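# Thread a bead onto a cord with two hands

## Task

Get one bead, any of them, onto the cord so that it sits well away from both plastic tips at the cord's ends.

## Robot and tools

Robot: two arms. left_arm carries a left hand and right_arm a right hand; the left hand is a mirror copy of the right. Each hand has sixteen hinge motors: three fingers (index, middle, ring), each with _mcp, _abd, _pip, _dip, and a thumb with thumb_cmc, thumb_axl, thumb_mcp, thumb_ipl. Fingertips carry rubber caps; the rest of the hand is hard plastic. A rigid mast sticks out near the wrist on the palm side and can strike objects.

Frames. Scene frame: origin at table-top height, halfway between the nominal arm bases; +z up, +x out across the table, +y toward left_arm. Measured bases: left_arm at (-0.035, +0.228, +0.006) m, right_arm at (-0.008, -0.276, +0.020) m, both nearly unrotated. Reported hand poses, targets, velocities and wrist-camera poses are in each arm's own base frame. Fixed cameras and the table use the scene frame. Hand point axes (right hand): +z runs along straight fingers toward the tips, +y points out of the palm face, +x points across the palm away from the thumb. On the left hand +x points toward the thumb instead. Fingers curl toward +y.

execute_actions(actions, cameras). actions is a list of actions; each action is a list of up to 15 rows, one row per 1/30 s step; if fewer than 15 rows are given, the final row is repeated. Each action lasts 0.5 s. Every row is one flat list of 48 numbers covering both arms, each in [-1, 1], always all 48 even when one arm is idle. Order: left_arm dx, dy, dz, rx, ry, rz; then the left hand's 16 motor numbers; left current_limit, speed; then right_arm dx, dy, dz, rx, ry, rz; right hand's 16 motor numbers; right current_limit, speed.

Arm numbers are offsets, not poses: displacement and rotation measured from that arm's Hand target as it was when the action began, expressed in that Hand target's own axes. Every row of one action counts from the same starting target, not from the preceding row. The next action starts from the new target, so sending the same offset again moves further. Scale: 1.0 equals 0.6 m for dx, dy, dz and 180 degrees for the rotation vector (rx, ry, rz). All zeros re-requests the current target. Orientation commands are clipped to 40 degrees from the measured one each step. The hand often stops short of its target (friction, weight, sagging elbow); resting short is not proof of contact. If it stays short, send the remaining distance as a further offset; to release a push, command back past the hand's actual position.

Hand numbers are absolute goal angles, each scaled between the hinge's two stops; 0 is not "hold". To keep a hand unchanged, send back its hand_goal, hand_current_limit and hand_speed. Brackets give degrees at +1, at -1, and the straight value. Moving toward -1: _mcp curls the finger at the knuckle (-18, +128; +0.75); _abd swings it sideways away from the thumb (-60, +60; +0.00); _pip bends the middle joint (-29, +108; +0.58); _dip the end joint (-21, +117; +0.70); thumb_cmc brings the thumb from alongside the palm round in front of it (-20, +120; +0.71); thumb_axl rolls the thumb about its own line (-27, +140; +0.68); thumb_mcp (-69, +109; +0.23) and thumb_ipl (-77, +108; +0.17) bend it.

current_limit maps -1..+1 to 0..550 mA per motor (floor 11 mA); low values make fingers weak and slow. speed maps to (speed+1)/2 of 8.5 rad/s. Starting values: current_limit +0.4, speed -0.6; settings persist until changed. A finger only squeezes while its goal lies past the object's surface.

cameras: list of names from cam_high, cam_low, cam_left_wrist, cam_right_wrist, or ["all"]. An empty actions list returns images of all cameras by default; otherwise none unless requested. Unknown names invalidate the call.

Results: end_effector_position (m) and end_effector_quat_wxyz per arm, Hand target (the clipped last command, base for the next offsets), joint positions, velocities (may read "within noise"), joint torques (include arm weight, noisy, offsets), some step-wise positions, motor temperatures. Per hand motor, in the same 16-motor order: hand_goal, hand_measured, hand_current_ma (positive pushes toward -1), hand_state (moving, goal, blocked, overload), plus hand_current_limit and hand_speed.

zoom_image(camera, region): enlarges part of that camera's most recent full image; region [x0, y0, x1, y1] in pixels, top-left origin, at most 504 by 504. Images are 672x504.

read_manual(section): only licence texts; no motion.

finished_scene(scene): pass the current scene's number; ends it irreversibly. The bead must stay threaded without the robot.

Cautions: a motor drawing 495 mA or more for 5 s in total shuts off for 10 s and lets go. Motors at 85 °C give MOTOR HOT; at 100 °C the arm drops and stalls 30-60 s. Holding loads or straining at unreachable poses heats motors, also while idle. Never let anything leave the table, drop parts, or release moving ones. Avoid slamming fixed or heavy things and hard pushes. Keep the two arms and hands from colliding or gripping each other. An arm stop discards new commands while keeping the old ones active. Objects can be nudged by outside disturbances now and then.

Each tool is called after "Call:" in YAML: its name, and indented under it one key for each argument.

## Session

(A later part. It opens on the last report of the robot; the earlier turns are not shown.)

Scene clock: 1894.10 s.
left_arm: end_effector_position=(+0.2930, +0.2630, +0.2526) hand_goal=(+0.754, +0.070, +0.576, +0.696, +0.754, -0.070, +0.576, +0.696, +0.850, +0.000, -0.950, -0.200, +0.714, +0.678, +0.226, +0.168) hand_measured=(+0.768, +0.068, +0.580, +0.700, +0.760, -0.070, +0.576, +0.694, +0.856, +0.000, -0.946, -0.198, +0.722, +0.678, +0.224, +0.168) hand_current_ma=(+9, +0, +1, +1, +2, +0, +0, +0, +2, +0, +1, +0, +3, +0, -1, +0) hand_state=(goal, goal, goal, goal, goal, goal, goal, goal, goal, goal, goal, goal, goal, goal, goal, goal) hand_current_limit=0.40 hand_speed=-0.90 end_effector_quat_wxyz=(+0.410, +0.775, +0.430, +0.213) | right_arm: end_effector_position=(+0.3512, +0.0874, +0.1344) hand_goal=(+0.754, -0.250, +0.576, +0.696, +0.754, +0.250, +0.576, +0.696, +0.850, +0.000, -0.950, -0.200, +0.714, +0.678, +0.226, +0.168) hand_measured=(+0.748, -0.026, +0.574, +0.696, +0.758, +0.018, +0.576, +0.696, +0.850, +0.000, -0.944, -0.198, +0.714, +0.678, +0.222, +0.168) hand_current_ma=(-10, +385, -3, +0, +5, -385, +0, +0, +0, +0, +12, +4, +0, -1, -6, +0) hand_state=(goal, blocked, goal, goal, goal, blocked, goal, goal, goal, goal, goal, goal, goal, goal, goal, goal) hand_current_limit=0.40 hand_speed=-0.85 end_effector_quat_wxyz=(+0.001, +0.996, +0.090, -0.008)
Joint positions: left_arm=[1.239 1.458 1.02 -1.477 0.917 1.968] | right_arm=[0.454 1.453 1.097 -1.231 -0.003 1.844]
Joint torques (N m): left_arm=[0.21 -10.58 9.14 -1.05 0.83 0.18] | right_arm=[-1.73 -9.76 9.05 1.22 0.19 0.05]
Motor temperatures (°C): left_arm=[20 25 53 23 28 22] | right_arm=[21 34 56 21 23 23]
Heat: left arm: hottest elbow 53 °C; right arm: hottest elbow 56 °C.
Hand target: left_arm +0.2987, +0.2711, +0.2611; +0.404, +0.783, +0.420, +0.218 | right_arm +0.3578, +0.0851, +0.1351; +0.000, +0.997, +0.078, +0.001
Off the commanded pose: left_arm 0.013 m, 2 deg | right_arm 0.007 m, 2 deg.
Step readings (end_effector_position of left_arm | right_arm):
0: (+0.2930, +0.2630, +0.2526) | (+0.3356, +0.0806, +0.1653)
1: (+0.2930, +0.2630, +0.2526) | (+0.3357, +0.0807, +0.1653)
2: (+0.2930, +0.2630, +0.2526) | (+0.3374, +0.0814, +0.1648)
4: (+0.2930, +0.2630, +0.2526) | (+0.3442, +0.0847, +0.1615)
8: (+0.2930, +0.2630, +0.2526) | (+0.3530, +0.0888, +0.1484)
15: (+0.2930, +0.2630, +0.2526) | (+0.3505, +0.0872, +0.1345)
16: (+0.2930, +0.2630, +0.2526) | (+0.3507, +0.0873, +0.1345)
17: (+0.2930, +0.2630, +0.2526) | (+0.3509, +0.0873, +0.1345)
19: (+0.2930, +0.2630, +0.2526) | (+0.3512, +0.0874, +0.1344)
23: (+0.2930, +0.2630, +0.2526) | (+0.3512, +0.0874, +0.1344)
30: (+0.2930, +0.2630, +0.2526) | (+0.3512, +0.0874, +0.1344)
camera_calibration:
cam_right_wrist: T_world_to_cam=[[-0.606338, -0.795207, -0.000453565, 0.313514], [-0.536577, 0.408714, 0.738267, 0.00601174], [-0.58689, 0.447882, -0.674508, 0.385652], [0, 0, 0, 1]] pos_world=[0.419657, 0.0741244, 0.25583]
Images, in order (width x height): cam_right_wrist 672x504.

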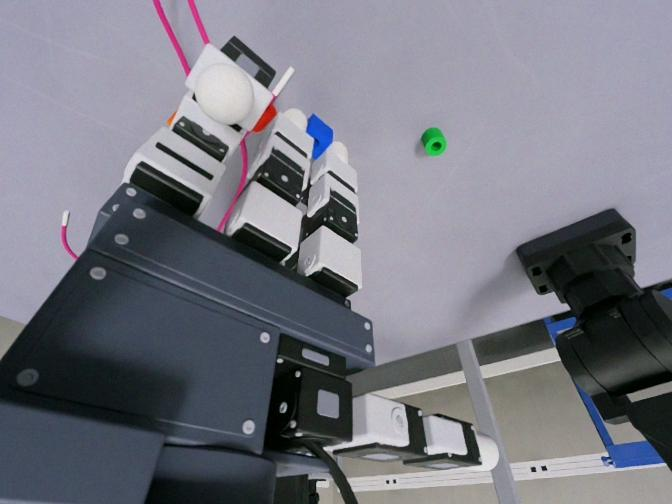

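Call:
execute_actions:
  actions:
    - [[0,0,0,0,0,0,0.754,0.07,0.576,0.696,0.754,-0.07,0.576,0.696,0.85,0,-0.95,-0.2,0.714,0.678,0.226,0.168,0.4,-0.9,-0.003,0.004,0.037,0,0,0,0.754,-0.25,0.576,0.696,0.754,0.25,0.576,0.696,0.85,0,-0.95,-0.2,0.714,0.678,0.226,0.168,0.4,-0.85]]
    - [[0,0,0,0,0,0,0.754,0.07,0.576,0.696,0.754,-0.07,0.576,0.696,0.85,0,-0.95,-0.2,0.714,0.678,0.226,0.168,0.4,-0.9,0,0,0,0,0,0,0.754,0.02,0.576,0.696,0.754,-0.02,0.576,0.696,0.85,0,-0.95,-0.2,0.714,0.678,0.226,0.168,0.4,-0.92]]
  cameras: ["cam_right_wrist"]

Call:
zoom_image:
  camera: "cam_right_wrist"
  region: [220, 40, 400, 175]

Scene clock: 1917.10 s.
left_arm: end_effector_position=(+0.2930, +0.2630, +0.2526) hand_goal=(+0.754, +0.070, +0.576, +0.696, +0.754, -0.070, +0.576, +0.696, +0.850, +0.000, -0.950, -0.200, +0.714, +0.678, +0.226, +0.168) hand_measured=(+0.768, +0.068, +0.580, +0.700, +0.760, -0.070, +0.576, +0.694, +0.856, +0.000, -0.946, -0.198, +0.722, +0.678, +0.224, +0.168) hand_current_ma=(+9, +0, +1, +1, +2, +0, +0, +0, +2, +0, +1, +0, +3, +0, -1, +0) hand_state=(goal, goal, goal, goal, goal, goal, goal, goal, goal, goal, goal, goal, goal, goal, goal, goal) hand_current_limit=0.40 hand_speed=-0.90 end_effector_quat_wxyz=(+0.410, +0.775, +0.430, +0.213) | right_arm: end_effector_position=(+0.3504, +0.0851, +0.1143) hand_goal=(+0.754, +0.020, +0.576, +0.696, +0.754, -0.020, +0.576, +0.696, +0.850, +0.000, -0.950, -0.200, +0.714, +0.678, +0.226, +0.168) hand_measured=(+0.748, +0.016, +0.574, +0.696, +0.756, -0.016, +0.576, +0.696, +0.850, +0.000, -0.944, -0.198, +0.714, +0.678, +0.222, +0.168) hand_current_ma=(-9, -5, -3, +0, +2, +5, +0, +0, +0, +0, +12, +4, +0, -1, -6, +0) hand_state=(goal, goal, goal, goal, goal, goal, goal, goal, goal, goal, goal, goal, goal, goal, goal, goal) hand_current_limit=0.40 hand_speed=-0.92 end_effector_quat_wxyz=(+0.000, +0.996, +0.088, -0.005)
Joint positions: left_arm=[1.239 1.458 1.02 -1.477 0.917 1.968] | right_arm=[0.45 1.465 1.054 -1.169 -0.003 1.844]
Joint torques (N m): left_arm=[0.26 -10.58 9.16 -1.05 0.84 0.18] | right_arm=[-1.67 -9.47 8.66 1.24 0.19 0]
Motor temperatures (°C): left_arm=[20 25 53 23 28 22] | right_arm=[21 30 55 21 23 23]
Heat: left arm: hottest elbow 53 °C; right arm: hottest elbow 55 °C.
Hand target: left_arm +0.2987, +0.2711, +0.2611; +0.404, +0.783, +0.420, +0.218 | right_arm +0.3563, +0.0824, +0.1129; +0.000, +0.997, +0.078, +0.001
Off the commanded pose: left_arm 0.013 m, 2 deg | right_arm 0.007 m, 1 deg.
Step readings (end_effector_position of left_arm | right_arm):
0: (+0.2930, +0.2630, +0.2526) | (+0.3512, +0.0874, +0.1344)
1: (+0.2930, +0.2630, +0.2526) | (+0.3513, +0.0874, +0.1342)
2: (+0.2930, +0.2630, +0.2526) | (+0.3519, +0.0878, +0.1332)
4: (+0.2930, +0.2630, +0.2526) | (+0.3531, +0.0880, +0.1292)
8: (+0.2930, +0.2630, +0.2526) | (+0.3506, +0.0857, +0.1197)
15: (+0.2930, +0.2630, +0.2526) | (+0.3501, +0.0850, +0.1144)
16: (+0.2930, +0.2630, +0.2526) | (+0.3502, +0.0851, +0.1144)
17: (+0.2930, +0.2630, +0.2526) | (+0.3503, +0.0851, +0.1143)
19: (+0.2930, +0.2630, +0.2526) | (+0.3504, +0.0851, +0.1143)
23: (+0.2930, +0.2630, +0.2526) | (+0.3504, +0.0851, +0.1143)
30: (+0.2930, +0.2630, +0.2526) | (+0.3504, +0.0851, +0.1143)
camera_calibration:
cam_right_wrist: T_world_to_cam=[[-0.610001, -0.792378, -0.00606155, 0.312886], [-0.53905, 0.409349, 0.736111, 0.0223811], [-0.580796, 0.452296, -0.676834, 0.370412], [0, 0, 0, 1]] pos_world=[0.418059, 0.071226, 0.236129]
Images, in order (width x height): cam_right_wrist 672x504.

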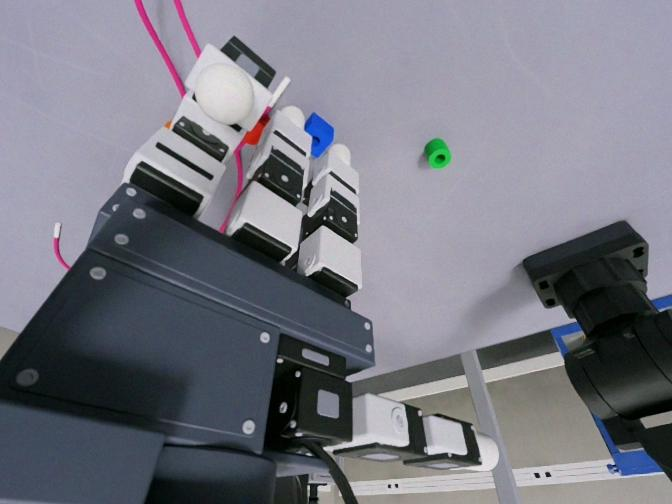

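Scaled by 2.800 from the camera's 672x504 image, which has a finer 960x720 frame.

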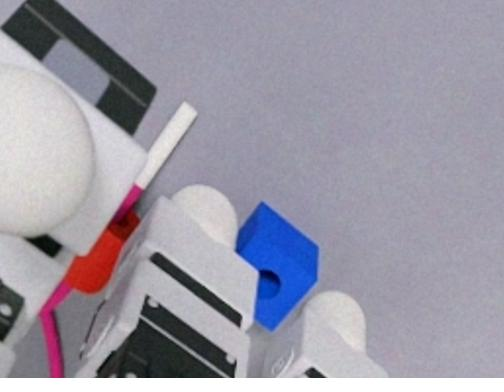

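Call:
execute_actions:
  actions:
    - [[0,0,0,0,0,0,0.754,0.07,0.576,0.696,0.754,-0.07,0.576,0.696,0.85,0,-0.95,-0.2,0.714,0.678,0.226,0.168,0.4,-0.9,0,0,-0.085,0,0,0,0.754,0.05,0.576,0.696,0.754,-0.05,0.576,0.696,0.85,0,-0.95,-0.2,0.714,0.678,0.226,0.168,0.4,-0.85]]
    - [[0,0,0,0,0,0,0.754,0.07,0.576,0.696,0.754,-0.07,0.576,0.696,0.85,0,-0.95,-0.2,0.714,0.678,0.226,0.168,0.4,-0.9,0.0279,0.0042,0,0,0,0,0.754,0.2,0.576,0.696,0.754,-0.2,0.576,0.696,0.85,0,-0.95,-0.2,0.714,0.678,0.226,0.168,0.4,-0.85]]
    - [[0,0,0,0,0,0,0.754,0.07,0.576,0.696,0.754,-0.07,0.576,0.696,0.85,0,-0.95,-0.2,0.714,0.678,0.226,0.168,0.4,-0.9,0,0,0.055,0,0,0,0.754,0.2,0.576,0.696,0.754,-0.2,0.576,0.696,0.85,0,-0.95,-0.2,0.714,0.678,0.226,0.168,0.4,-0.85]]
  cameras: ["cam_right_wrist"]

Call:
zoom_image:
  camera: "cam_right_wrist"
  region: [220, 40, 400, 175]

Scene clock: 1942.93 s.
left_arm: end_effector_position=(+0.2930, +0.2630, +0.2526) hand_goal=(+0.754, +0.070, +0.576, +0.696, +0.754, -0.070, +0.576, +0.696, +0.850, +0.000, -0.950, -0.200, +0.714, +0.678, +0.226, +0.168) hand_measured=(+0.768, +0.068, +0.580, +0.700, +0.760, -0.070, +0.576, +0.694, +0.856, +0.000, -0.946, -0.198, +0.722, +0.678, +0.224, +0.168) hand_current_ma=(+9, +0, +1, +1, +2, +0, +0, +0, +2, +0, +1, +0, +3, +0, -1, +0) hand_state=(goal, goal, goal, goal, goal, goal, goal, goal, goal, goal, goal, goal, goal, goal, goal, goal) hand_current_limit=0.40 hand_speed=-0.90 end_effector_quat_wxyz=(+0.410, +0.775, +0.430, +0.213) | right_arm: end_effector_position=(+0.3660, +0.0847, +0.1324) hand_goal=(+0.754, +0.200, +0.576, +0.696, +0.754, -0.200, +0.576, +0.696, +0.850, +0.000, -0.950, -0.200, +0.714, +0.678, +0.226, +0.168) hand_measured=(+0.750, +0.196, +0.574, +0.696, +0.756, -0.194, +0.576, +0.696, +0.850, +0.000, -0.944, -0.198, +0.714, +0.678, +0.222, +0.168) hand_current_ma=(-8, -7, -3, +0, +2, +7, +0, +0, +0, +0, +12, +4, +0, -1, -7, +0) hand_state=(goal, goal, goal, goal, goal, goal, goal, goal, goal, goal, goal, goal, goal, goal, goal, goal) hand_current_limit=0.40 hand_speed=-0.85 end_effector_quat_wxyz=(+0.001, +0.997, +0.079, -0.005)
Joint positions: left_arm=[1.239 1.458 1.02 -1.477 0.917 1.968] | right_arm=[0.431 1.486 1.128 -1.222 -0.002 1.844]
Joint torques (N m): left_arm=[0.21 -10.58 9.14 -1.05 0.83 0.19] | right_arm=[-1.44 -10.05 8.87 1.26 0.13 -0.14]
Motor temperatures (°C): left_arm=[20 25 53 23 28 22] | right_arm=[21 30 50 21 23 23]
Heat: left arm: hottest elbow 53 °C; right arm: hottest elbow 50 °C.
Hand target: left_arm +0.2987, +0.2711, +0.2611; +0.404, +0.783, +0.420, +0.218 | right_arm +0.3733, +0.0825, +0.1309; +0.000, +0.997, +0.078, +0.001
Off the commanded pose: left_arm 0.013 m, 2 deg | right_arm 0.008 m, 1 deg.
Step readings (end_effector_position of left_arm | right_arm):
0: (+0.2930, +0.2630, +0.2526) | (+0.3504, +0.0851, +0.1143)
1: (+0.2930, +0.2630, +0.2526) | (+0.3504, +0.0851, +0.1143)
2: (+0.2930, +0.2630, +0.2526) | (+0.3493, +0.0846, +0.1146)
4: (+0.2930, +0.2630, +0.2526) | (+0.3448, +0.0823, +0.1176)
8: (+0.2930, +0.2630, +0.2526) | (+0.3385, +0.0793, +0.1280)
15: (+0.2930, +0.2630, +0.2526) | (+0.3425, +0.0812, +0.1433)
16: (+0.2930, +0.2630, +0.2526) | (+0.3430, +0.0813, +0.1440)
17: (+0.2930, +0.2630, +0.2526) | (+0.3434, +0.0813, +0.1446)
19: (+0.2930, +0.2630, +0.2526) | (+0.3454, +0.0810, +0.1466)
23: (+0.2930, +0.2630, +0.2526) | (+0.3534, +0.0807, +0.1518)
30: (+0.2930, +0.2630, +0.2526) | (+0.3571, +0.0806, +0.1523)
31: (+0.2930, +0.2630, +0.2526) | (+0.3571, +0.0806, +0.1519)
32: (+0.2930, +0.2630, +0.2526) | (+0.3573, +0.0807, +0.1513)
34: (+0.2930, +0.2630, +0.2526) | (+0.3607, +0.0822, +0.1488)
38: (+0.2930, +0.2630, +0.2526) | (+0.3672, +0.0852, +0.1406)
45: (+0.2930, +0.2630, +0.2526) | (+0.3655, +0.0845, +0.1325)
camera_calibration:
cam_right_wrist: T_world_to_cam=[[-0.62471, -0.780839, -0.00523736, 0.326421], [-0.531464, 0.420264, 0.735476, 0.0139985], [-0.572087, 0.462243, -0.677531, 0.388049], [0, 0, 0, 1]] pos_world=[0.433356, 0.0696261, 0.254329]
Images, in order (width x height): cam_right_wrist 672x504.

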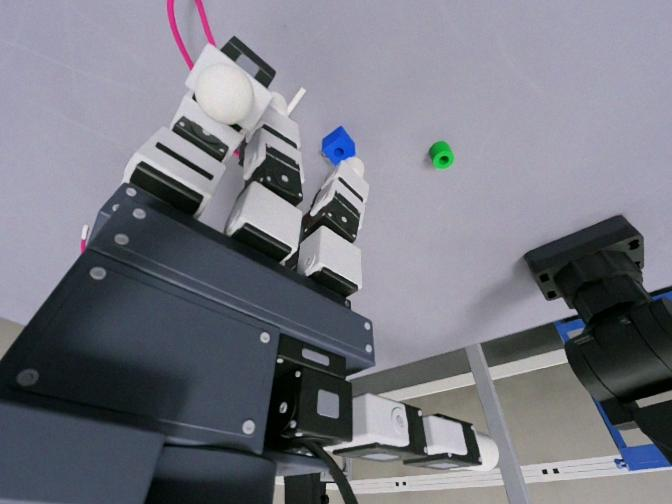

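Scaled by 2.800 from the camera's 672x504 image, which has a finer 960x720 frame.

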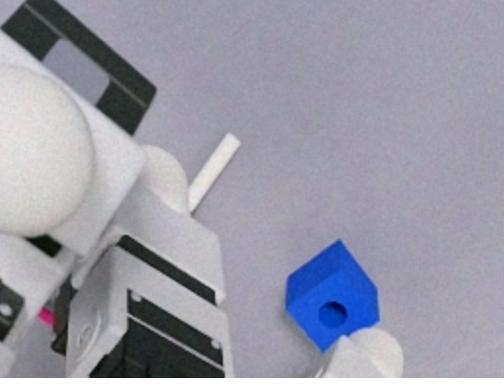

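Call:
execute_actions:
  actions:
    - [[0,0,0,0,0,0,0.754,0.07,0.576,0.696,0.754,-0.07,0.576,0.696,0.85,0,-0.95,-0.2,0.714,0.678,0.226,0.168,0.4,-0.9,0,0,0,0,0,0,0.754,0.33,0.576,0.696,0.754,-0.2,0.576,0.696,0.85,0,-0.95,-0.2,0.714,0.678,0.226,0.168,0.4,-0.8]]
    - [[0,0,0,0,0,0,0.754,0.07,0.576,0.696,0.754,-0.07,0.576,0.696,0.85,0,-0.95,-0.2,0.714,0.678,0.226,0.168,0.4,-0.9,0,0,0.046,0,0,0,0.754,0.33,0.576,0.696,0.754,-0.2,0.576,0.696,0.85,0,-0.95,-0.2,0.714,0.678,0.226,0.168,0.4,-0.8]]
  cameras: ["cam_right_wrist","cam_low"]

Call:
zoom_image:
  camera: "cam_right_wrist"
  region: [220, 40, 400, 175]

Call:
zoom_image:
  camera: "cam_low"
  region: [285, 215, 385, 300]

Scene clock: 1969.17 s.
left_arm: end_effector_position=(+0.2930, +0.2630, +0.2526) hand_goal=(+0.754, +0.070, +0.576, +0.696, +0.754, -0.070, +0.576, +0.696, +0.850, +0.000, -0.950, -0.200, +0.714, +0.678, +0.226, +0.168) hand_measured=(+0.768, +0.068, +0.580, +0.700, +0.760, -0.070, +0.576, +0.694, +0.856, +0.000, -0.946, -0.198, +0.722, +0.678, +0.224, +0.168) hand_current_ma=(+9, +0, +1, +1, +2, +0, +0, +0, +2, +0, +1, +0, +3, +0, -1, +0) hand_state=(goal, goal, goal, goal, goal, goal, goal, goal, goal, goal, goal, goal, goal, goal, goal, goal) hand_current_limit=0.40 hand_speed=-0.90 end_effector_quat_wxyz=(+0.410, +0.775, +0.430, +0.213) | right_arm: end_effector_position=(+0.3650, +0.0842, +0.1043) hand_goal=(+0.754, +0.330, +0.576, +0.696, +0.754, -0.200, +0.576, +0.696, +0.850, +0.000, -0.950, -0.200, +0.714, +0.678, +0.226, +0.168) hand_measured=(+0.750, +0.324, +0.574, +0.696, +0.754, -0.194, +0.576, +0.696, +0.850, +0.000, -0.944, -0.198, +0.714, +0.678, +0.222, +0.168) hand_current_ma=(-8, -9, -3, +0, +1, +8, +0, +0, +0, +0, +12, +4, +0, -1, -7, +0) hand_state=(goal, goal, goal, goal, goal, goal, goal, goal, goal, goal, goal, goal, goal, goal, goal, goal) hand_current_limit=0.40 hand_speed=-0.80 end_effector_quat_wxyz=(+0.002, +0.997, +0.079, -0.008)
Joint positions: left_arm=[1.239 1.458 1.02 -1.477 0.917 1.968] | right_arm=[0.431 1.516 1.081 -1.151 -0.002 1.844]
Joint torques (N m): left_arm=[0.21 -10.58 9.14 -1.06 0.84 0.19] | right_arm=[-1.49 -10.23 8.61 1.37 0.13 -0.14]
Heat: left arm: hottest elbow 53 °C; right arm: hottest elbow 48 °C.
Hand target: left_arm +0.2987, +0.2711, +0.2611; +0.404, +0.783, +0.420, +0.218 | right_arm +0.3733, +0.0825, +0.1033; +0.000, +0.997, +0.078, +0.001
Off the commanded pose: left_arm 0.013 m, 2 deg | right_arm 0.009 m, 1 deg.
Step readings (end_effector_position of left_arm | right_arm):
0: (+0.2930, +0.2630, +0.2526) | (+0.3660, +0.0847, +0.1324)
1: (+0.2930, +0.2630, +0.2526) | (+0.3660, +0.0847, +0.1324)
2: (+0.2930, +0.2630, +0.2526) | (+0.3660, +0.0847, +0.1324)
4: (+0.2930, +0.2630, +0.2526) | (+0.3660, +0.0847, +0.1324)
8: (+0.2930, +0.2630, +0.2526) | (+0.3660, +0.0847, +0.1324)
15: (+0.2930, +0.2630, +0.2526) | (+0.3660, +0.0847, +0.1324)
16: (+0.2930, +0.2630, +0.2526) | (+0.3660, +0.0847, +0.1323)
17: (+0.2930, +0.2630, +0.2526) | (+0.3668, +0.0850, +0.1309)
19: (+0.2930, +0.2630, +0.2526) | (+0.3681, +0.0856, +0.1260)
23: (+0.2930, +0.2630, +0.2526) | (+0.3663, +0.0848, +0.1128)
30: (+0.2930, +0.2630, +0.2526) | (+0.3650, +0.0842, +0.1043)
camera_calibration:
cam_right_wrist: T_world_to_cam=[[-0.624712, -0.780855, -0.000140995, 0.324776], [-0.527622, 0.421984, 0.737254, 0.0326981], [-0.575629, 0.460646, -0.675615, 0.369872], [0, 0, 0, 1]] pos_world=[0.433053, 0.0694247, 0.22583]
Images, in order (width x height): cam_low 672x504, cam_right_wrist 672x504.

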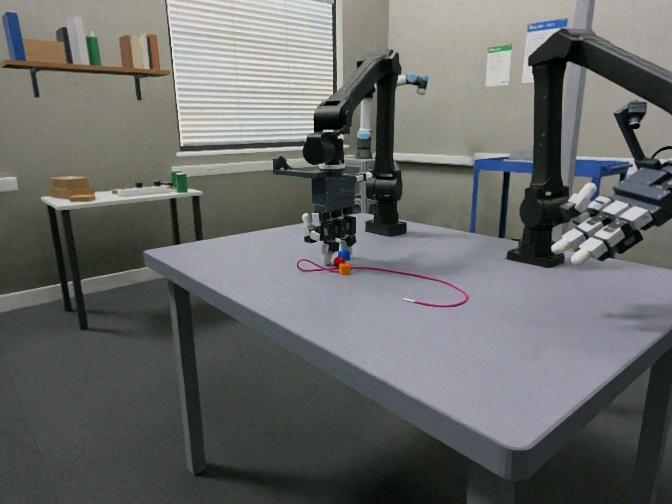

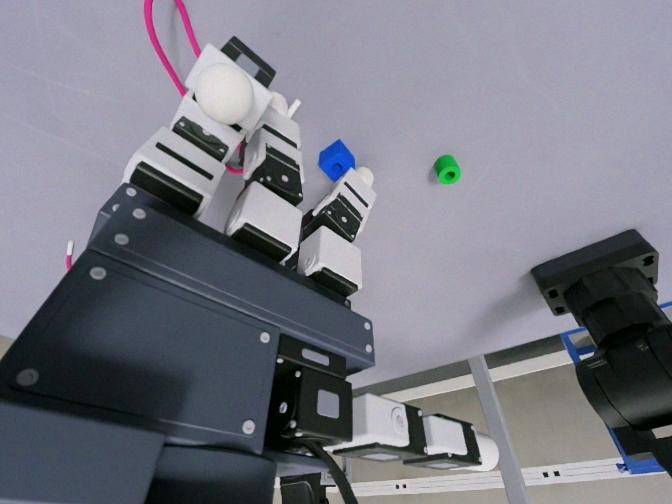

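Scaled by 2.800 from the camera's 672x504 image, which has a finer 960x720 frame.

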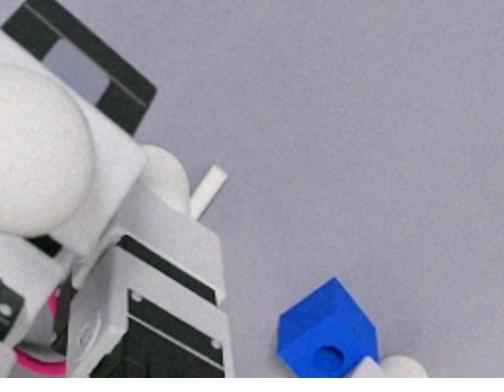

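Scaled by 5.040 from the camera's 672x504 image, which has a finer 960x720 frame.

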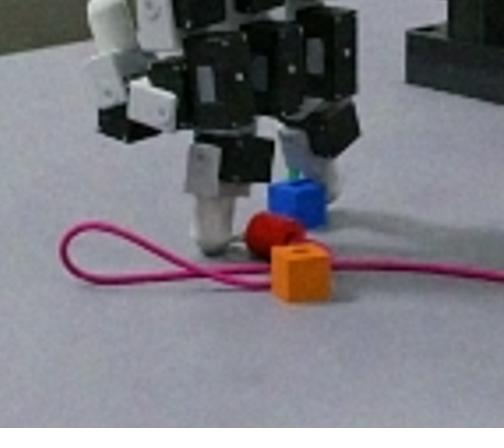

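Call:
execute_actions:
  actions:
    - [[0,0,0,0,0,0,0.754,0.07,0.576,0.696,0.754,-0.07,0.576,0.696,0.85,0,-0.95,-0.2,0.714,0.678,0.226,0.168,0.4,-0.9,0,0,0,0,0,0,0.754,0.12,0.576,0.696,0.754,-0.18,0.576,0.696,0.85,0,-0.95,-0.2,0.714,0.678,0.226,0.168,0.4,-0.9]]
    - [[0,0,0,0,0,0,0.754,0.07,0.576,0.696,0.754,-0.07,0.576,0.696,0.85,0,-0.95,-0.2,0.714,0.678,0.226,0.168,0.4,-0.9,0,0,0,0,0,0,0.754,-0.07,0.576,0.696,0.754,-0.18,0.576,0.696,0.85,0,-0.95,-0.2,0.714,0.678,0.226,0.168,0.4,-0.9]]
  cameras: ["cam_right_wrist","cam_low"]

Call:
zoom_image:
  camera: "cam_right_wrist"
  region: [220, 40, 400, 175]

Call:
zoom_image:
  camera: "cam_low"
  region: [285, 215, 385, 300]

Scene clock: 2001.27 s.
left_arm: end_effector_position=(+0.2930, +0.2630, +0.2526) hand_goal=(+0.754, +0.070, +0.576, +0.696, +0.754, -0.070, +0.576, +0.696, +0.850, +0.000, -0.950, -0.200, +0.714, +0.678, +0.226, +0.168) hand_measured=(+0.768, +0.068, +0.580, +0.700, +0.760, -0.070, +0.576, +0.694, +0.856, +0.000, -0.946, -0.198, +0.722, +0.678, +0.224, +0.168) hand_current_ma=(+9, +0, +1, +1, +2, +0, +0, +0, +2, +0, +1, +0, +3, +0, -1, +0) hand_state=(goal, goal, goal, goal, goal, goal, goal, goal, goal, goal, goal, goal, goal, goal, goal, goal) hand_current_limit=0.40 hand_speed=-0.90 end_effector_quat_wxyz=(+0.410, +0.775, +0.430, +0.213) | right_arm: end_effector_position=(+0.3653, +0.0844, +0.1042) hand_goal=(+0.754, -0.070, +0.576, +0.696, +0.754, -0.180, +0.576, +0.696, +0.850, +0.000, -0.950, -0.200, +0.714, +0.678, +0.226, +0.168) hand_measured=(+0.750, +0.094, +0.574, +0.696, +0.754, -0.190, +0.576, +0.696, +0.850, +0.000, -0.944, -0.198, +0.714, +0.678, +0.222, +0.168) hand_current_ma=(-8, +385, -3, +0, +0, -14, +0, +0, +0, +0, +12, +4, +0, -1, -7, +0) hand_state=(goal, blocked, goal, goal, goal, goal, goal, goal, goal, goal, goal, goal, goal, goal, goal, goal) hand_current_limit=0.40 hand_speed=-0.90 end_effector_quat_wxyz=(+0.002, +0.997, +0.079, -0.007)
Joint positions: left_arm=[1.239 1.458 1.02 -1.477 0.917 1.968] | right_arm=[0.431 1.516 1.081 -1.149 -0.002 1.844]
Joint torques (N m): left_arm=[0.26 -10.58 9.14 -1.05 0.84 0.18] | right_arm=[-1.44 -10.4 8.66 1.32 0.14 -0.14]
Heat: left arm: hottest elbow 53 °C; right arm: hottest elbow 48 °C.
Hand target: left_arm +0.2987, +0.2711, +0.2611; +0.404, +0.783, +0.420, +0.218 | right_arm +0.3733, +0.0825, +0.1033; +0.000, +0.997, +0.078, +0.001
Off the commanded pose: left_arm 0.013 m, 2 deg | right_arm 0.008 m, 1 deg.
Step readings (end_effector_position of left_arm | right_arm):
0: (+0.2930, +0.2630, +0.2526) | (+0.3650, +0.0842, +0.1043)
1: (+0.2930, +0.2630, +0.2526) | (+0.3650, +0.0842, +0.1043)
2: (+0.2930, +0.2630, +0.2526) | (+0.3650, +0.0842, +0.1043)
4: (+0.2930, +0.2630, +0.2526) | (+0.3652, +0.0843, +0.1042)
8: (+0.2930, +0.2630, +0.2526) | (+0.3653, +0.0844, +0.1042)
15: (+0.2930, +0.2630, +0.2526) | (+0.3653, +0.0844, +0.1042)
16: (+0.2930, +0.2630, +0.2526) | (+0.3653, +0.0844, +0.1042)
17: (+0.2930, +0.2630, +0.2526) | (+0.3653, +0.0844, +0.1042)
19: (+0.2930, +0.2630, +0.2526) | (+0.3653, +0.0844, +0.1042)
23: (+0.2930, +0.2630, +0.2526) | (+0.3653, +0.0844, +0.1042)
30: (+0.2930, +0.2630, +0.2526) | (+0.3653, +0.0844, +0.1042)
camera_calibration:
cam_right_wrist: T_world_to_cam=[[-0.624726, -0.780842, -0.00142269, 0.325212], [-0.528598, 0.421571, 0.736792, 0.0332649], [-0.574718, 0.461045, -0.676118, 0.369575], [0, 0, 0, 1]] pos_world=[0.433154, 0.0695251, 0.22583]
Images, in order (width x height): cam_low 672x504, cam_right_wrist 672x504.

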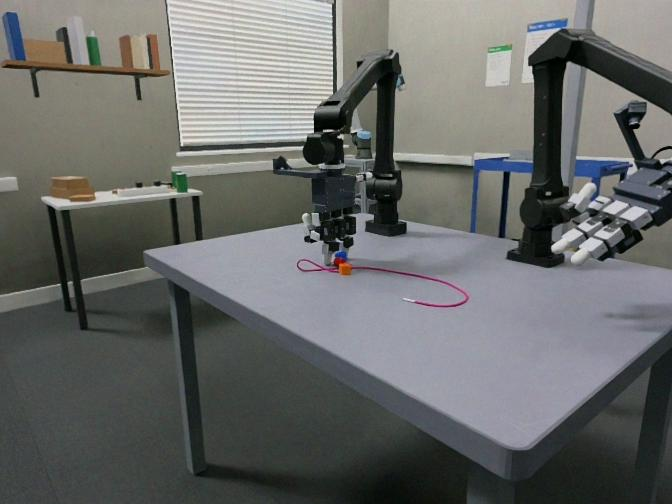

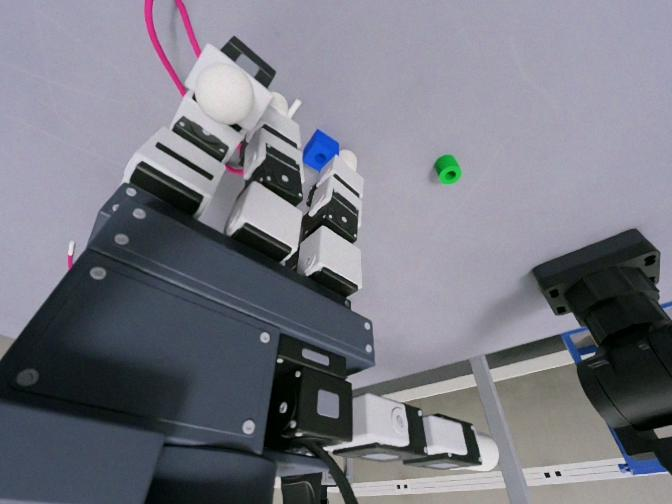

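Scaled by 2.800 from the camera's 672x504 image, which has a finer 960x720 frame.

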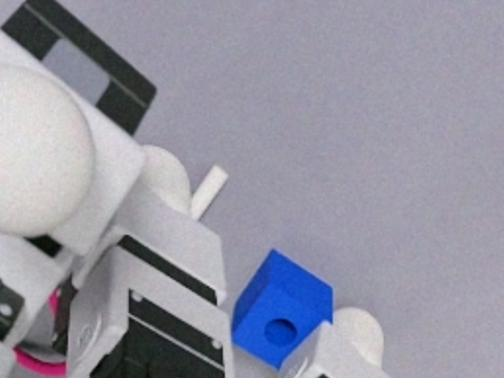

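Scaled by 5.040 from the camera's 672x504 image, which has a finer 960x720 frame.

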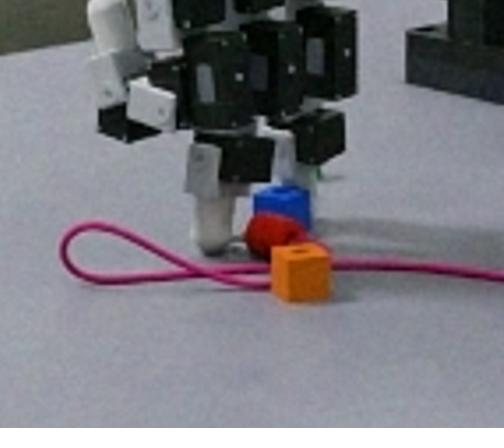

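Call:
execute_actions:
  actions:
    - [[0,0,0,0,0,0,0.754,0.07,0.576,0.696,0.754,-0.07,0.576,0.696,0.85,0,-0.95,-0.2,0.714,0.678,0.226,0.168,0.4,-0.9,0,0,0,0,0,0,0.973,0.12,0.196,0.696,0.754,-0.18,0.576,0.696,0.85,0,-0.95,-0.2,0.714,0.678,0.226,0.168,0.4,-0.8]]
    - [[0,0,0,0,0,0,0.754,0.07,0.576,0.696,0.754,-0.07,0.576,0.696,0.85,0,-0.95,-0.2,0.714,0.678,0.226,0.168,0.4,-0.9,0,0,0,0,0,0,0.973,0.12,0.196,0.696,0.754,-0.18,0.576,0.696,0.85,0,-0.95,-0.2,0.714,0.678,0.226,0.168,0.4,-0.8]]
    - [[0,0,0,0,0,0,0.754,0.07,0.576,0.696,0.754,-0.07,0.576,0.696,0.85,0,-0.95,-0.2,0.714,0.678,0.226,0.168,0.4,-0.9,0,0,0,0,0,0,0.973,-0.05,0.196,0.696,0.754,-0.18,0.576,0.696,0.85,0,-0.95,-0.2,0.714,0.678,0.226,0.168,0.4,-0.9]]
  cameras: ["cam_right_wrist","cam_low"]

Call:
zoom_image:
  camera: "cam_right_wrist"
  region: [220, 40, 400, 175]

Call:
zoom_image:
  camera: "cam_low"
  region: [285, 215, 385, 300]

Scene clock: 2030.93 s.
left_arm: end_effector_position=(+0.2930, +0.2630, +0.2526) hand_goal=(+0.754, +0.070, +0.576, +0.696, +0.754, -0.070, +0.576, +0.696, +0.850, +0.000, -0.950, -0.200, +0.714, +0.678, +0.226, +0.168) hand_measured=(+0.768, +0.068, +0.580, +0.700, +0.760, -0.070, +0.576, +0.694, +0.856, +0.000, -0.946, -0.198, +0.722, +0.678, +0.224, +0.168) hand_current_ma=(+9, +0, +1, +1, +2, +0, +0, +0, +2, +0, +1, +0, +3, +0, -1, +0) hand_state=(goal, goal, goal, goal, goal, goal, goal, goal, goal, goal, goal, goal, goal, goal, goal, goal) hand_current_limit=0.40 hand_speed=-0.90 end_effector_quat_wxyz=(+0.410, +0.775, +0.430, +0.213) | right_arm: end_effector_position=(+0.3655, +0.0844, +0.1042) hand_goal=(+0.974, -0.050, +0.196, +0.696, +0.754, -0.180, +0.576, +0.696, +0.850, +0.000, -0.950, -0.200, +0.714, +0.678, +0.226, +0.168) hand_measured=(+0.966, -0.046, +0.200, +0.694, +0.754, -0.186, +0.576, +0.696, +0.850, +0.000, -0.944, -0.198, +0.714, +0.678, +0.222, +0.168) hand_current_ma=(-18, +6, +5, -3, -1, -8, +1, +0, +0, +0, +12, +4, +0, -1, -7, +0) hand_state=(goal, goal, goal, goal, goal, goal, goal, goal, goal, goal, goal, goal, goal, goal, goal, goal) hand_current_limit=0.40 hand_speed=-0.90 end_effector_quat_wxyz=(+0.002, +0.997, +0.079, -0.007)
Joint positions: left_arm=[1.239 1.458 1.02 -1.477 0.917 1.968] | right_arm=[0.431 1.516 1.081 -1.149 -0.002 1.843]
Joint torques (N m): left_arm=[0.21 -10.64 9.16 -1.05 0.84 0.18] | right_arm=[-1.49 -10.46 8.66 1.35 0.12 -0.13]
Heat: left arm: hottest elbow 53 °C; right arm: hottest elbow 47 °C.
Hand target: left_arm +0.2987, +0.2711, +0.2611; +0.404, +0.783, +0.420, +0.218 | right_arm +0.3733, +0.0825, +0.1033; +0.000, +0.997, +0.078, +0.001
Off the commanded pose: left_arm 0.013 m, 2 deg | right_arm 0.008 m, 1 deg.
Step readings (end_effector_position of left_arm | right_arm):
0: (+0.2930, +0.2630, +0.2526) | (+0.3653, +0.0844, +0.1042)
1: (+0.2930, +0.2630, +0.2526) | (+0.3653, +0.0844, +0.1042)
2: (+0.2930, +0.2630, +0.2526) | (+0.3653, +0.0844, +0.1042)
4: (+0.2930, +0.2630, +0.2526) | (+0.3653, +0.0844, +0.1042)
8: (+0.2930, +0.2630, +0.2526) | (+0.3655, +0.0844, +0.1042)
15: (+0.2930, +0.2630, +0.2526) | (+0.3655, +0.0844, +0.1042)
16: (+0.2930, +0.2630, +0.2526) | (+0.3655, +0.0844, +0.1042)
17: (+0.2930, +0.2630, +0.2526) | (+0.3655, +0.0844, +0.1042)
19: (+0.2930, +0.2630, +0.2526) | (+0.3655, +0.0844, +0.1042)
23: (+0.2930, +0.2630, +0.2526) | (+0.3655, +0.0844, +0.1042)
30: (+0.2930, +0.2630, +0.2526) | (+0.3655, +0.0844, +0.1042)
31: (+0.2930, +0.2630, +0.2526) | (+0.3655, +0.0844, +0.1042)
32: (+0.2930, +0.2630, +0.2526) | (+0.3655, +0.0844, +0.1042)
34: (+0.2930, +0.2630, +0.2526) | (+0.3655, +0.0844, +0.1042)
38: (+0.2930, +0.2630, +0.2526) | (+0.3655, +0.0844, +0.1042)
45: (+0.2930, +0.2630, +0.2526) | (+0.3655, +0.0844, +0.1042)
camera_calibration:
cam_right_wrist: T_world_to_cam=[[-0.624112, -0.781333, -0.00184809, 0.325279], [-0.529215, 0.420983, 0.736685, 0.0336609], [-0.574818, 0.460752, -0.676233, 0.369734], [0, 0, 0, 1]] pos_world=[0.433354, 0.0696252, 0.22583]
Images, in order (width x height): cam_low 672x504, cam_right_wrist 672x504.

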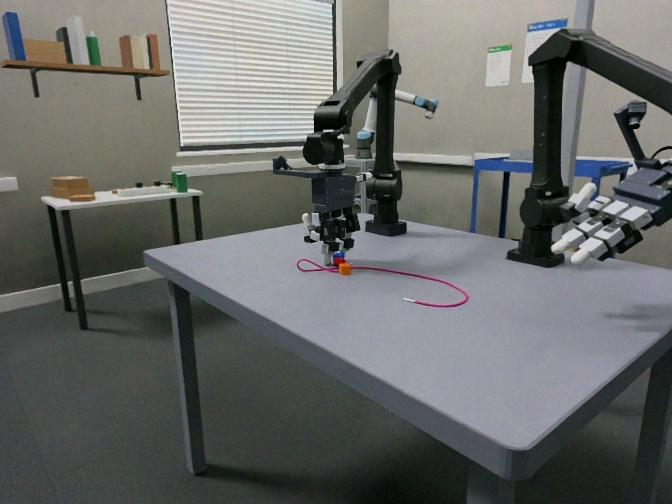

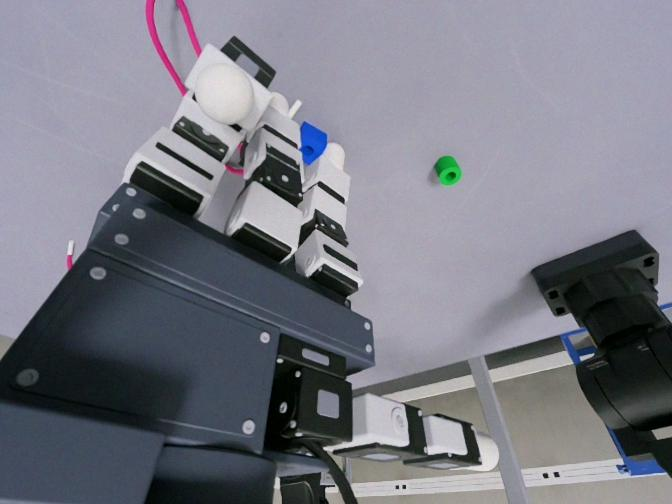

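Scaled by 2.800 from the camera's 672x504 image, which has a finer 960x720 frame.

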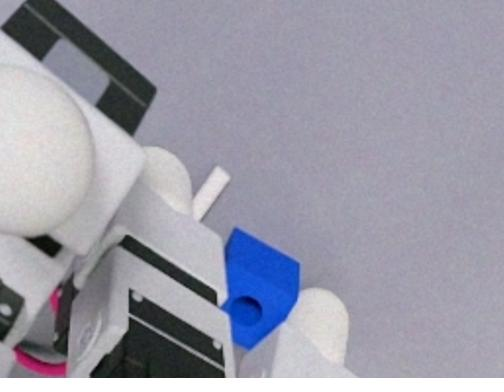

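Scaled by 5.040 from the camera's 672x504 image, which has a finer 960x720 frame.

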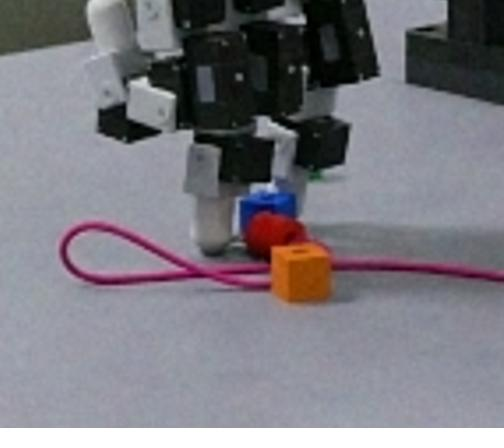

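Call:
execute_actions:
  actions:
    - [[0,0,0,0,0,0,0.754,0.07,0.576,0.696,0.754,-0.07,0.576,0.696,0.85,0,-0.95,-0.2,0.714,0.678,0.226,0.168,0.4,-0.9,0,0,0,0,0,0,0.973,-0.13,0.196,0.696,0.754,-0.17,0.576,0.696,0.85,0,-0.95,-0.2,0.714,0.678,0.226,0.168,0.4,-0.9]]
  cameras: ["cam_right_wrist","cam_low"]

Call:
zoom_image:
  camera: "cam_right_wrist"
  region: [250, 60, 370, 150]

Scene clock: 2042.30 s.
left_arm: end_effector_position=(+0.2930, +0.2630, +0.2526) hand_goal=(+0.754, +0.070, +0.576, +0.696, +0.754, -0.070, +0.576, +0.696, +0.850, +0.000, -0.950, -0.200, +0.714, +0.678, +0.226, +0.168) hand_measured=(+0.768, +0.068, +0.580, +0.700, +0.760, -0.070, +0.576, +0.694, +0.856, +0.000, -0.946, -0.198, +0.722, +0.678, +0.224, +0.168) hand_current_ma=(+9, +0, +1, +1, +2, +0, +0, +0, +2, +0, +1, +0, +3, +0, -1, +0) hand_state=(goal, goal, goal, goal, goal, goal, goal, goal, goal, goal, goal, goal, goal, goal, goal, goal) hand_current_limit=0.40 hand_speed=-0.90 end_effector_quat_wxyz=(+0.410, +0.775, +0.430, +0.213) | right_arm: end_effector_position=(+0.3655, +0.0844, +0.1042) hand_goal=(+0.974, -0.130, +0.196, +0.696, +0.754, -0.170, +0.576, +0.696, +0.850, +0.000, -0.950, -0.200, +0.714, +0.678, +0.226, +0.168) hand_measured=(+0.966, -0.124, +0.200, +0.694, +0.754, -0.184, +0.576, +0.696, +0.850, +0.000, -0.944, -0.198, +0.714, +0.678, +0.222, +0.168) hand_current_ma=(-18, +7, +5, -3, -1, -26, +1, +0, +0, +0, +12, +4, +0, -1, -7, +0) hand_state=(goal, goal, goal, goal, goal, goal, goal, goal, goal, goal, goal, goal, goal, goal, goal, goal) hand_current_limit=0.40 hand_speed=-0.90 end_effector_quat_wxyz=(+0.002, +0.997, +0.079, -0.007)
Joint positions: left_arm=[1.239 1.458 1.02 -1.477 0.917 1.968] | right_arm=[0.431 1.516 1.081 -1.149 -0.002 1.843]
Joint torques (N m): left_arm=[0.21 -10.58 9.13 -1.05 0.84 0.19] | right_arm=[-1.44 -10.34 8.65 1.32 0.12 -0.13]
Heat: left arm: hottest elbow 54 °C; right arm: hottest elbow 47 °C.
Hand target: left_arm +0.2987, +0.2711, +0.2611; +0.404, +0.783, +0.420, +0.218 | right_arm +0.3733, +0.0825, +0.1033; +0.000, +0.997, +0.078, +0.001
Off the commanded pose: left_arm 0.013 m, 2 deg | right_arm 0.008 m, 1 deg.
Step readings (end_effector_position of left_arm | right_arm):
0: (+0.2930, +0.2630, +0.2526) | (+0.3655, +0.0844, +0.1042)
1: (+0.2930, +0.2630, +0.2526) | (+0.3655, +0.0844, +0.1042)
2: (+0.2930, +0.2630, +0.2526) | (+0.3655, +0.0844, +0.1042)
4: (+0.2930, +0.2630, +0.2526) | (+0.3655, +0.0844, +0.1042)
8: (+0.2930, +0.2630, +0.2526) | (+0.3655, +0.0844, +0.1042)
15: (+0.2930, +0.2630, +0.2526) | (+0.3655, +0.0844, +0.1042)
camera_calibration:
cam_right_wrist: T_world_to_cam=[[-0.624112, -0.781333, -0.00184809, 0.325279], [-0.529215, 0.420983, 0.736685, 0.0336609], [-0.574818, 0.460752, -0.676233, 0.369734], [0, 0, 0, 1]] pos_world=[0.433354, 0.0696252, 0.22583]
Images, in order (width x height): cam_low 672x504, cam_right_wrist 672x504.

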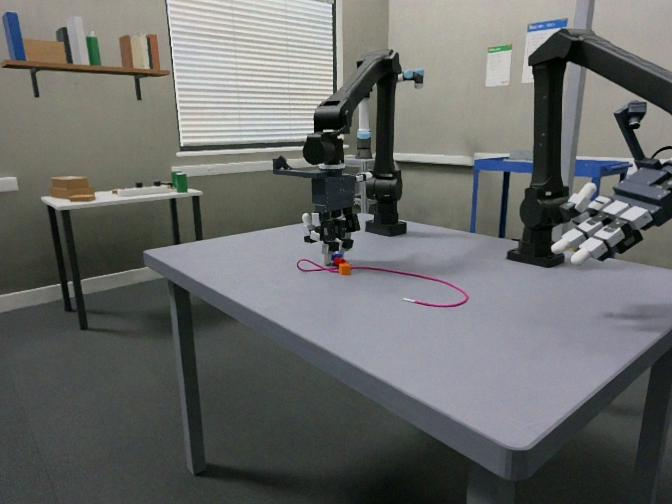

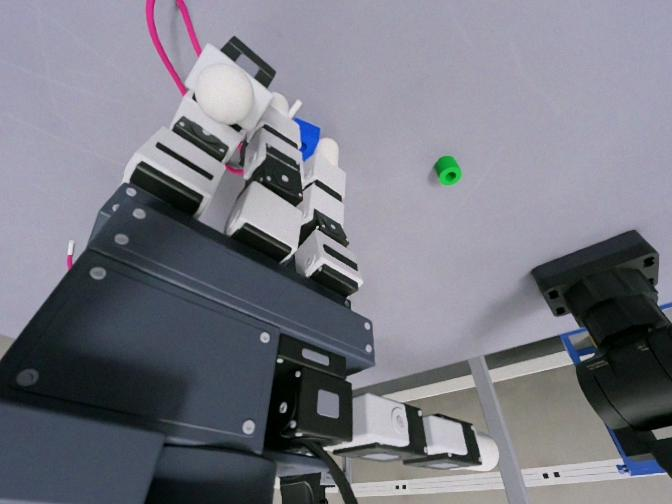

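Scaled by 4.200 from the camera's 672x504 image, which has a finer 960x720 frame.

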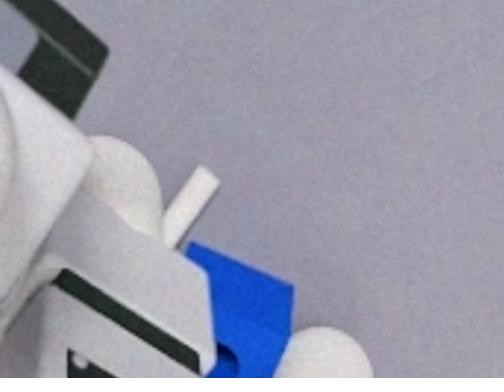

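Call:
execute_actions:
  actions:
    - [[0,0,0,0,0,0,0.754,0.07,0.576,0.696,0.754,-0.07,0.576,0.696,0.85,0,-0.95,-0.2,0.714,0.678,0.226,0.168,0.4,-0.9,0,0,0,0,0,0,0.973,-0.13,0.196,0.696,0.877,-0.17,0.357,0.696,0.85,0,-0.95,-0.2,0.714,0.678,0.226,0.168,0.4,-0.85]]
    - [[0,0,0,0,0,0,0.754,0.07,0.576,0.696,0.754,-0.07,0.576,0.696,0.85,0,-0.95,-0.2,0.714,0.678,0.226,0.168,0.4,-0.9,0,0,0,0,0,0,0.973,-0.2,0.196,0.696,0.877,-0.1,0.357,0.696,0.85,0,-0.95,-0.2,0.714,0.678,0.226,0.168,0.4,-0.92]]
    - [[0,0,0,0,0,0,0.754,0.07,0.576,0.696,0.754,-0.07,0.576,0.696,0.85,0,-0.95,-0.2,0.714,0.678,0.226,0.168,0.4,-0.9,0,0,0,0,0,0,0.973,-0.35,0.196,0.696,0.877,0.15,0.357,0.696,0.85,0,-0.95,-0.2,0.714,0.678,0.226,0.168,0.5,-0.9]]
  cameras: ["cam_right_wrist","cam_low"]

Call:
zoom_image:
  camera: "cam_right_wrist"
  region: [250, 60, 370, 150]

Call:
zoom_image:
  camera: "cam_low"
  region: [285, 215, 385, 300]

Scene clock: 2059.33 s.
left_arm: end_effector_position=(+0.2930, +0.2630, +0.2526) hand_goal=(+0.754, +0.070, +0.576, +0.696, +0.754, -0.070, +0.576, +0.696, +0.850, +0.000, -0.950, -0.200, +0.714, +0.678, +0.226, +0.168) hand_measured=(+0.768, +0.068, +0.580, +0.700, +0.760, -0.070, +0.576, +0.694, +0.856, +0.000, -0.946, -0.198, +0.722, +0.678, +0.224, +0.168) hand_current_ma=(+9, +0, +1, +1, +2, +0, +0, +0, +2, +0, +1, +0, +3, +0, -1, +0) hand_state=(goal, goal, goal, goal, goal, goal, goal, goal, goal, goal, goal, goal, goal, goal, goal, goal) hand_current_limit=0.40 hand_speed=-0.90 end_effector_quat_wxyz=(+0.410, +0.775, +0.430, +0.213) | right_arm: end_effector_position=(+0.3660, +0.0843, +0.1042) hand_goal=(+0.974, -0.350, +0.196, +0.696, +0.878, +0.150, +0.358, +0.696, +0.850, +0.000, -0.950, -0.200, +0.714, +0.678, +0.226, +0.168) hand_measured=(+0.984, -0.160, +0.198, +0.696, +0.870, -0.148, +0.356, +0.694, +0.850, +0.000, -0.944, -0.198, +0.714, +0.678, +0.222, +0.168) hand_current_ma=(+18, +412, +4, -1, -15, -412, -1, -1, +0, +0, +12, +4, +0, -1, -7, +0) hand_state=(goal, blocked, goal, goal, goal, blocked, goal, goal, goal, goal, goal, goal, goal, goal, goal, goal) hand_current_limit=0.50 hand_speed=-0.90 end_effector_quat_wxyz=(+0.002, +0.997, +0.079, -0.005)
Joint positions: left_arm=[1.239 1.458 1.02 -1.477 0.917 1.968] | right_arm=[0.431 1.516 1.081 -1.147 0 1.843]
Joint torques (N m): left_arm=[0.26 -10.58 9.14 -1.05 0.84 0.19] | right_arm=[-1.49 -10.34 8.65 1.24 0.06 -0.13]
Heat: left arm: hottest elbow 54 °C; right arm: hottest elbow 47 °C.
Hand target: left_arm +0.2987, +0.2711, +0.2611; +0.404, +0.783, +0.420, +0.218 | right_arm +0.3733, +0.0826, +0.1033; +0.000, +0.997, +0.079, +0.001
Off the commanded pose: left_arm 0.013 m, 2 deg | right_arm 0.008 m, 1 deg.
Step readings (end_effector_position of left_arm | right_arm):
0: (+0.2930, +0.2630, +0.2526) | (+0.3655, +0.0844, +0.1042)
1: (+0.2930, +0.2630, +0.2526) | (+0.3655, +0.0844, +0.1042)
2: (+0.2930, +0.2630, +0.2526) | (+0.3655, +0.0844, +0.1042)
4: (+0.2930, +0.2630, +0.2526) | (+0.3655, +0.0844, +0.1042)
8: (+0.2930, +0.2630, +0.2526) | (+0.3657, +0.0841, +0.1043)
15: (+0.2930, +0.2630, +0.2526) | (+0.3660, +0.0843, +0.1042)
16: (+0.2930, +0.2630, +0.2526) | (+0.3660, +0.0843, +0.1042)
17: (+0.2930, +0.2630, +0.2526) | (+0.3660, +0.0843, +0.1042)
19: (+0.2930, +0.2630, +0.2526) | (+0.3660, +0.0843, +0.1042)
23: (+0.2930, +0.2630, +0.2526) | (+0.3660, +0.0843, +0.1042)
30: (+0.2930, +0.2630, +0.2526) | (+0.3660, +0.0843, +0.1042)
31: (+0.2930, +0.2630, +0.2526) | (+0.3660, +0.0843, +0.1042)
32: (+0.2930, +0.2630, +0.2526) | (+0.3660, +0.0843, +0.1042)
34: (+0.2930, +0.2630, +0.2526) | (+0.3660, +0.0843, +0.1042)
38: (+0.2930, +0.2630, +0.2526) | (+0.3660, +0.0843, +0.1042)
45: (+0.2930, +0.2630, +0.2526) | (+0.3660, +0.0843, +0.1042)
camera_calibration:
cam_right_wrist: T_world_to_cam=[[-0.624118, -0.781325, -0.00285164, 0.325634], [-0.530978, 0.421458, 0.735143, 0.0347], [-0.573184, 0.46033, -0.677906, 0.369684], [0, 0, 0, 1]] pos_world=[0.433555, 0.0696248, 0.22603]
Images, in order (width x height): cam_low 672x504, cam_right_wrist 672x504.

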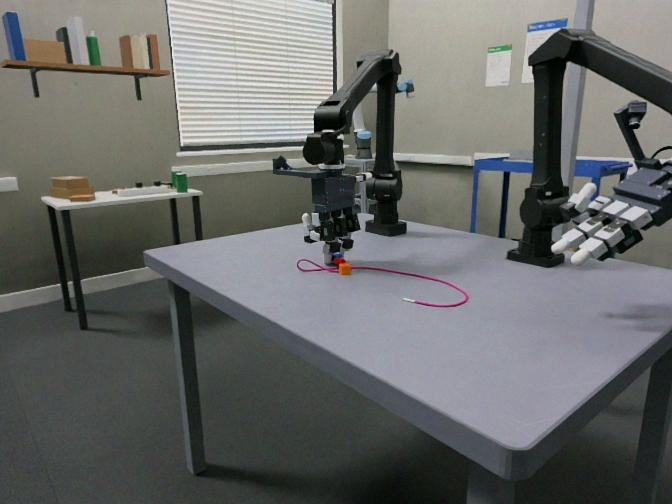

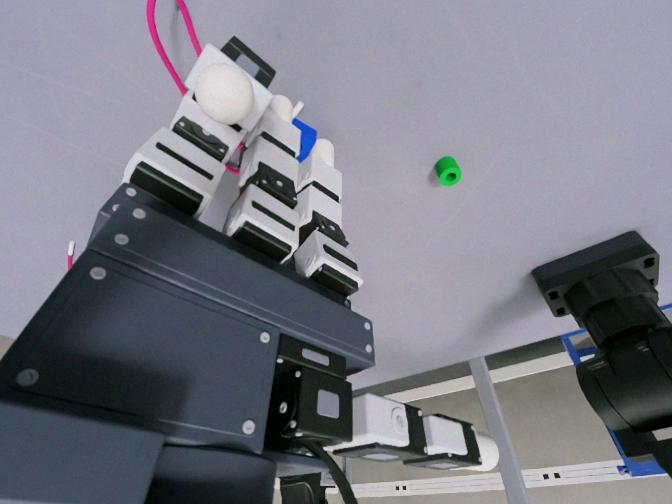

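Scaled by 4.200 from the camera's 672x504 image, which has a finer 960x720 frame.

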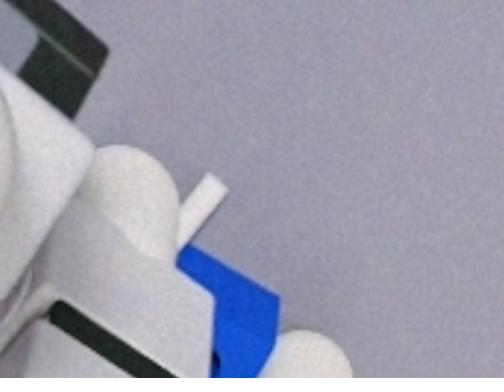

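Scaled by 5.040 from the camera's 672x504 image, which has a finer 960x720 frame.

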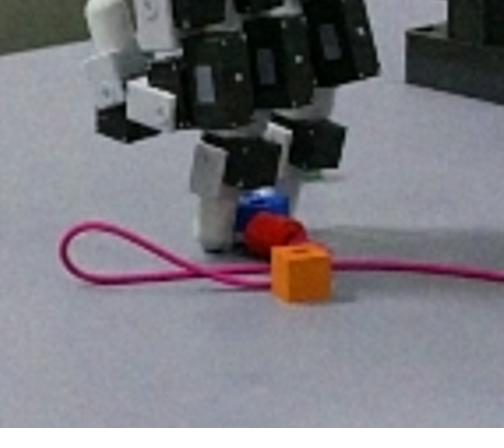

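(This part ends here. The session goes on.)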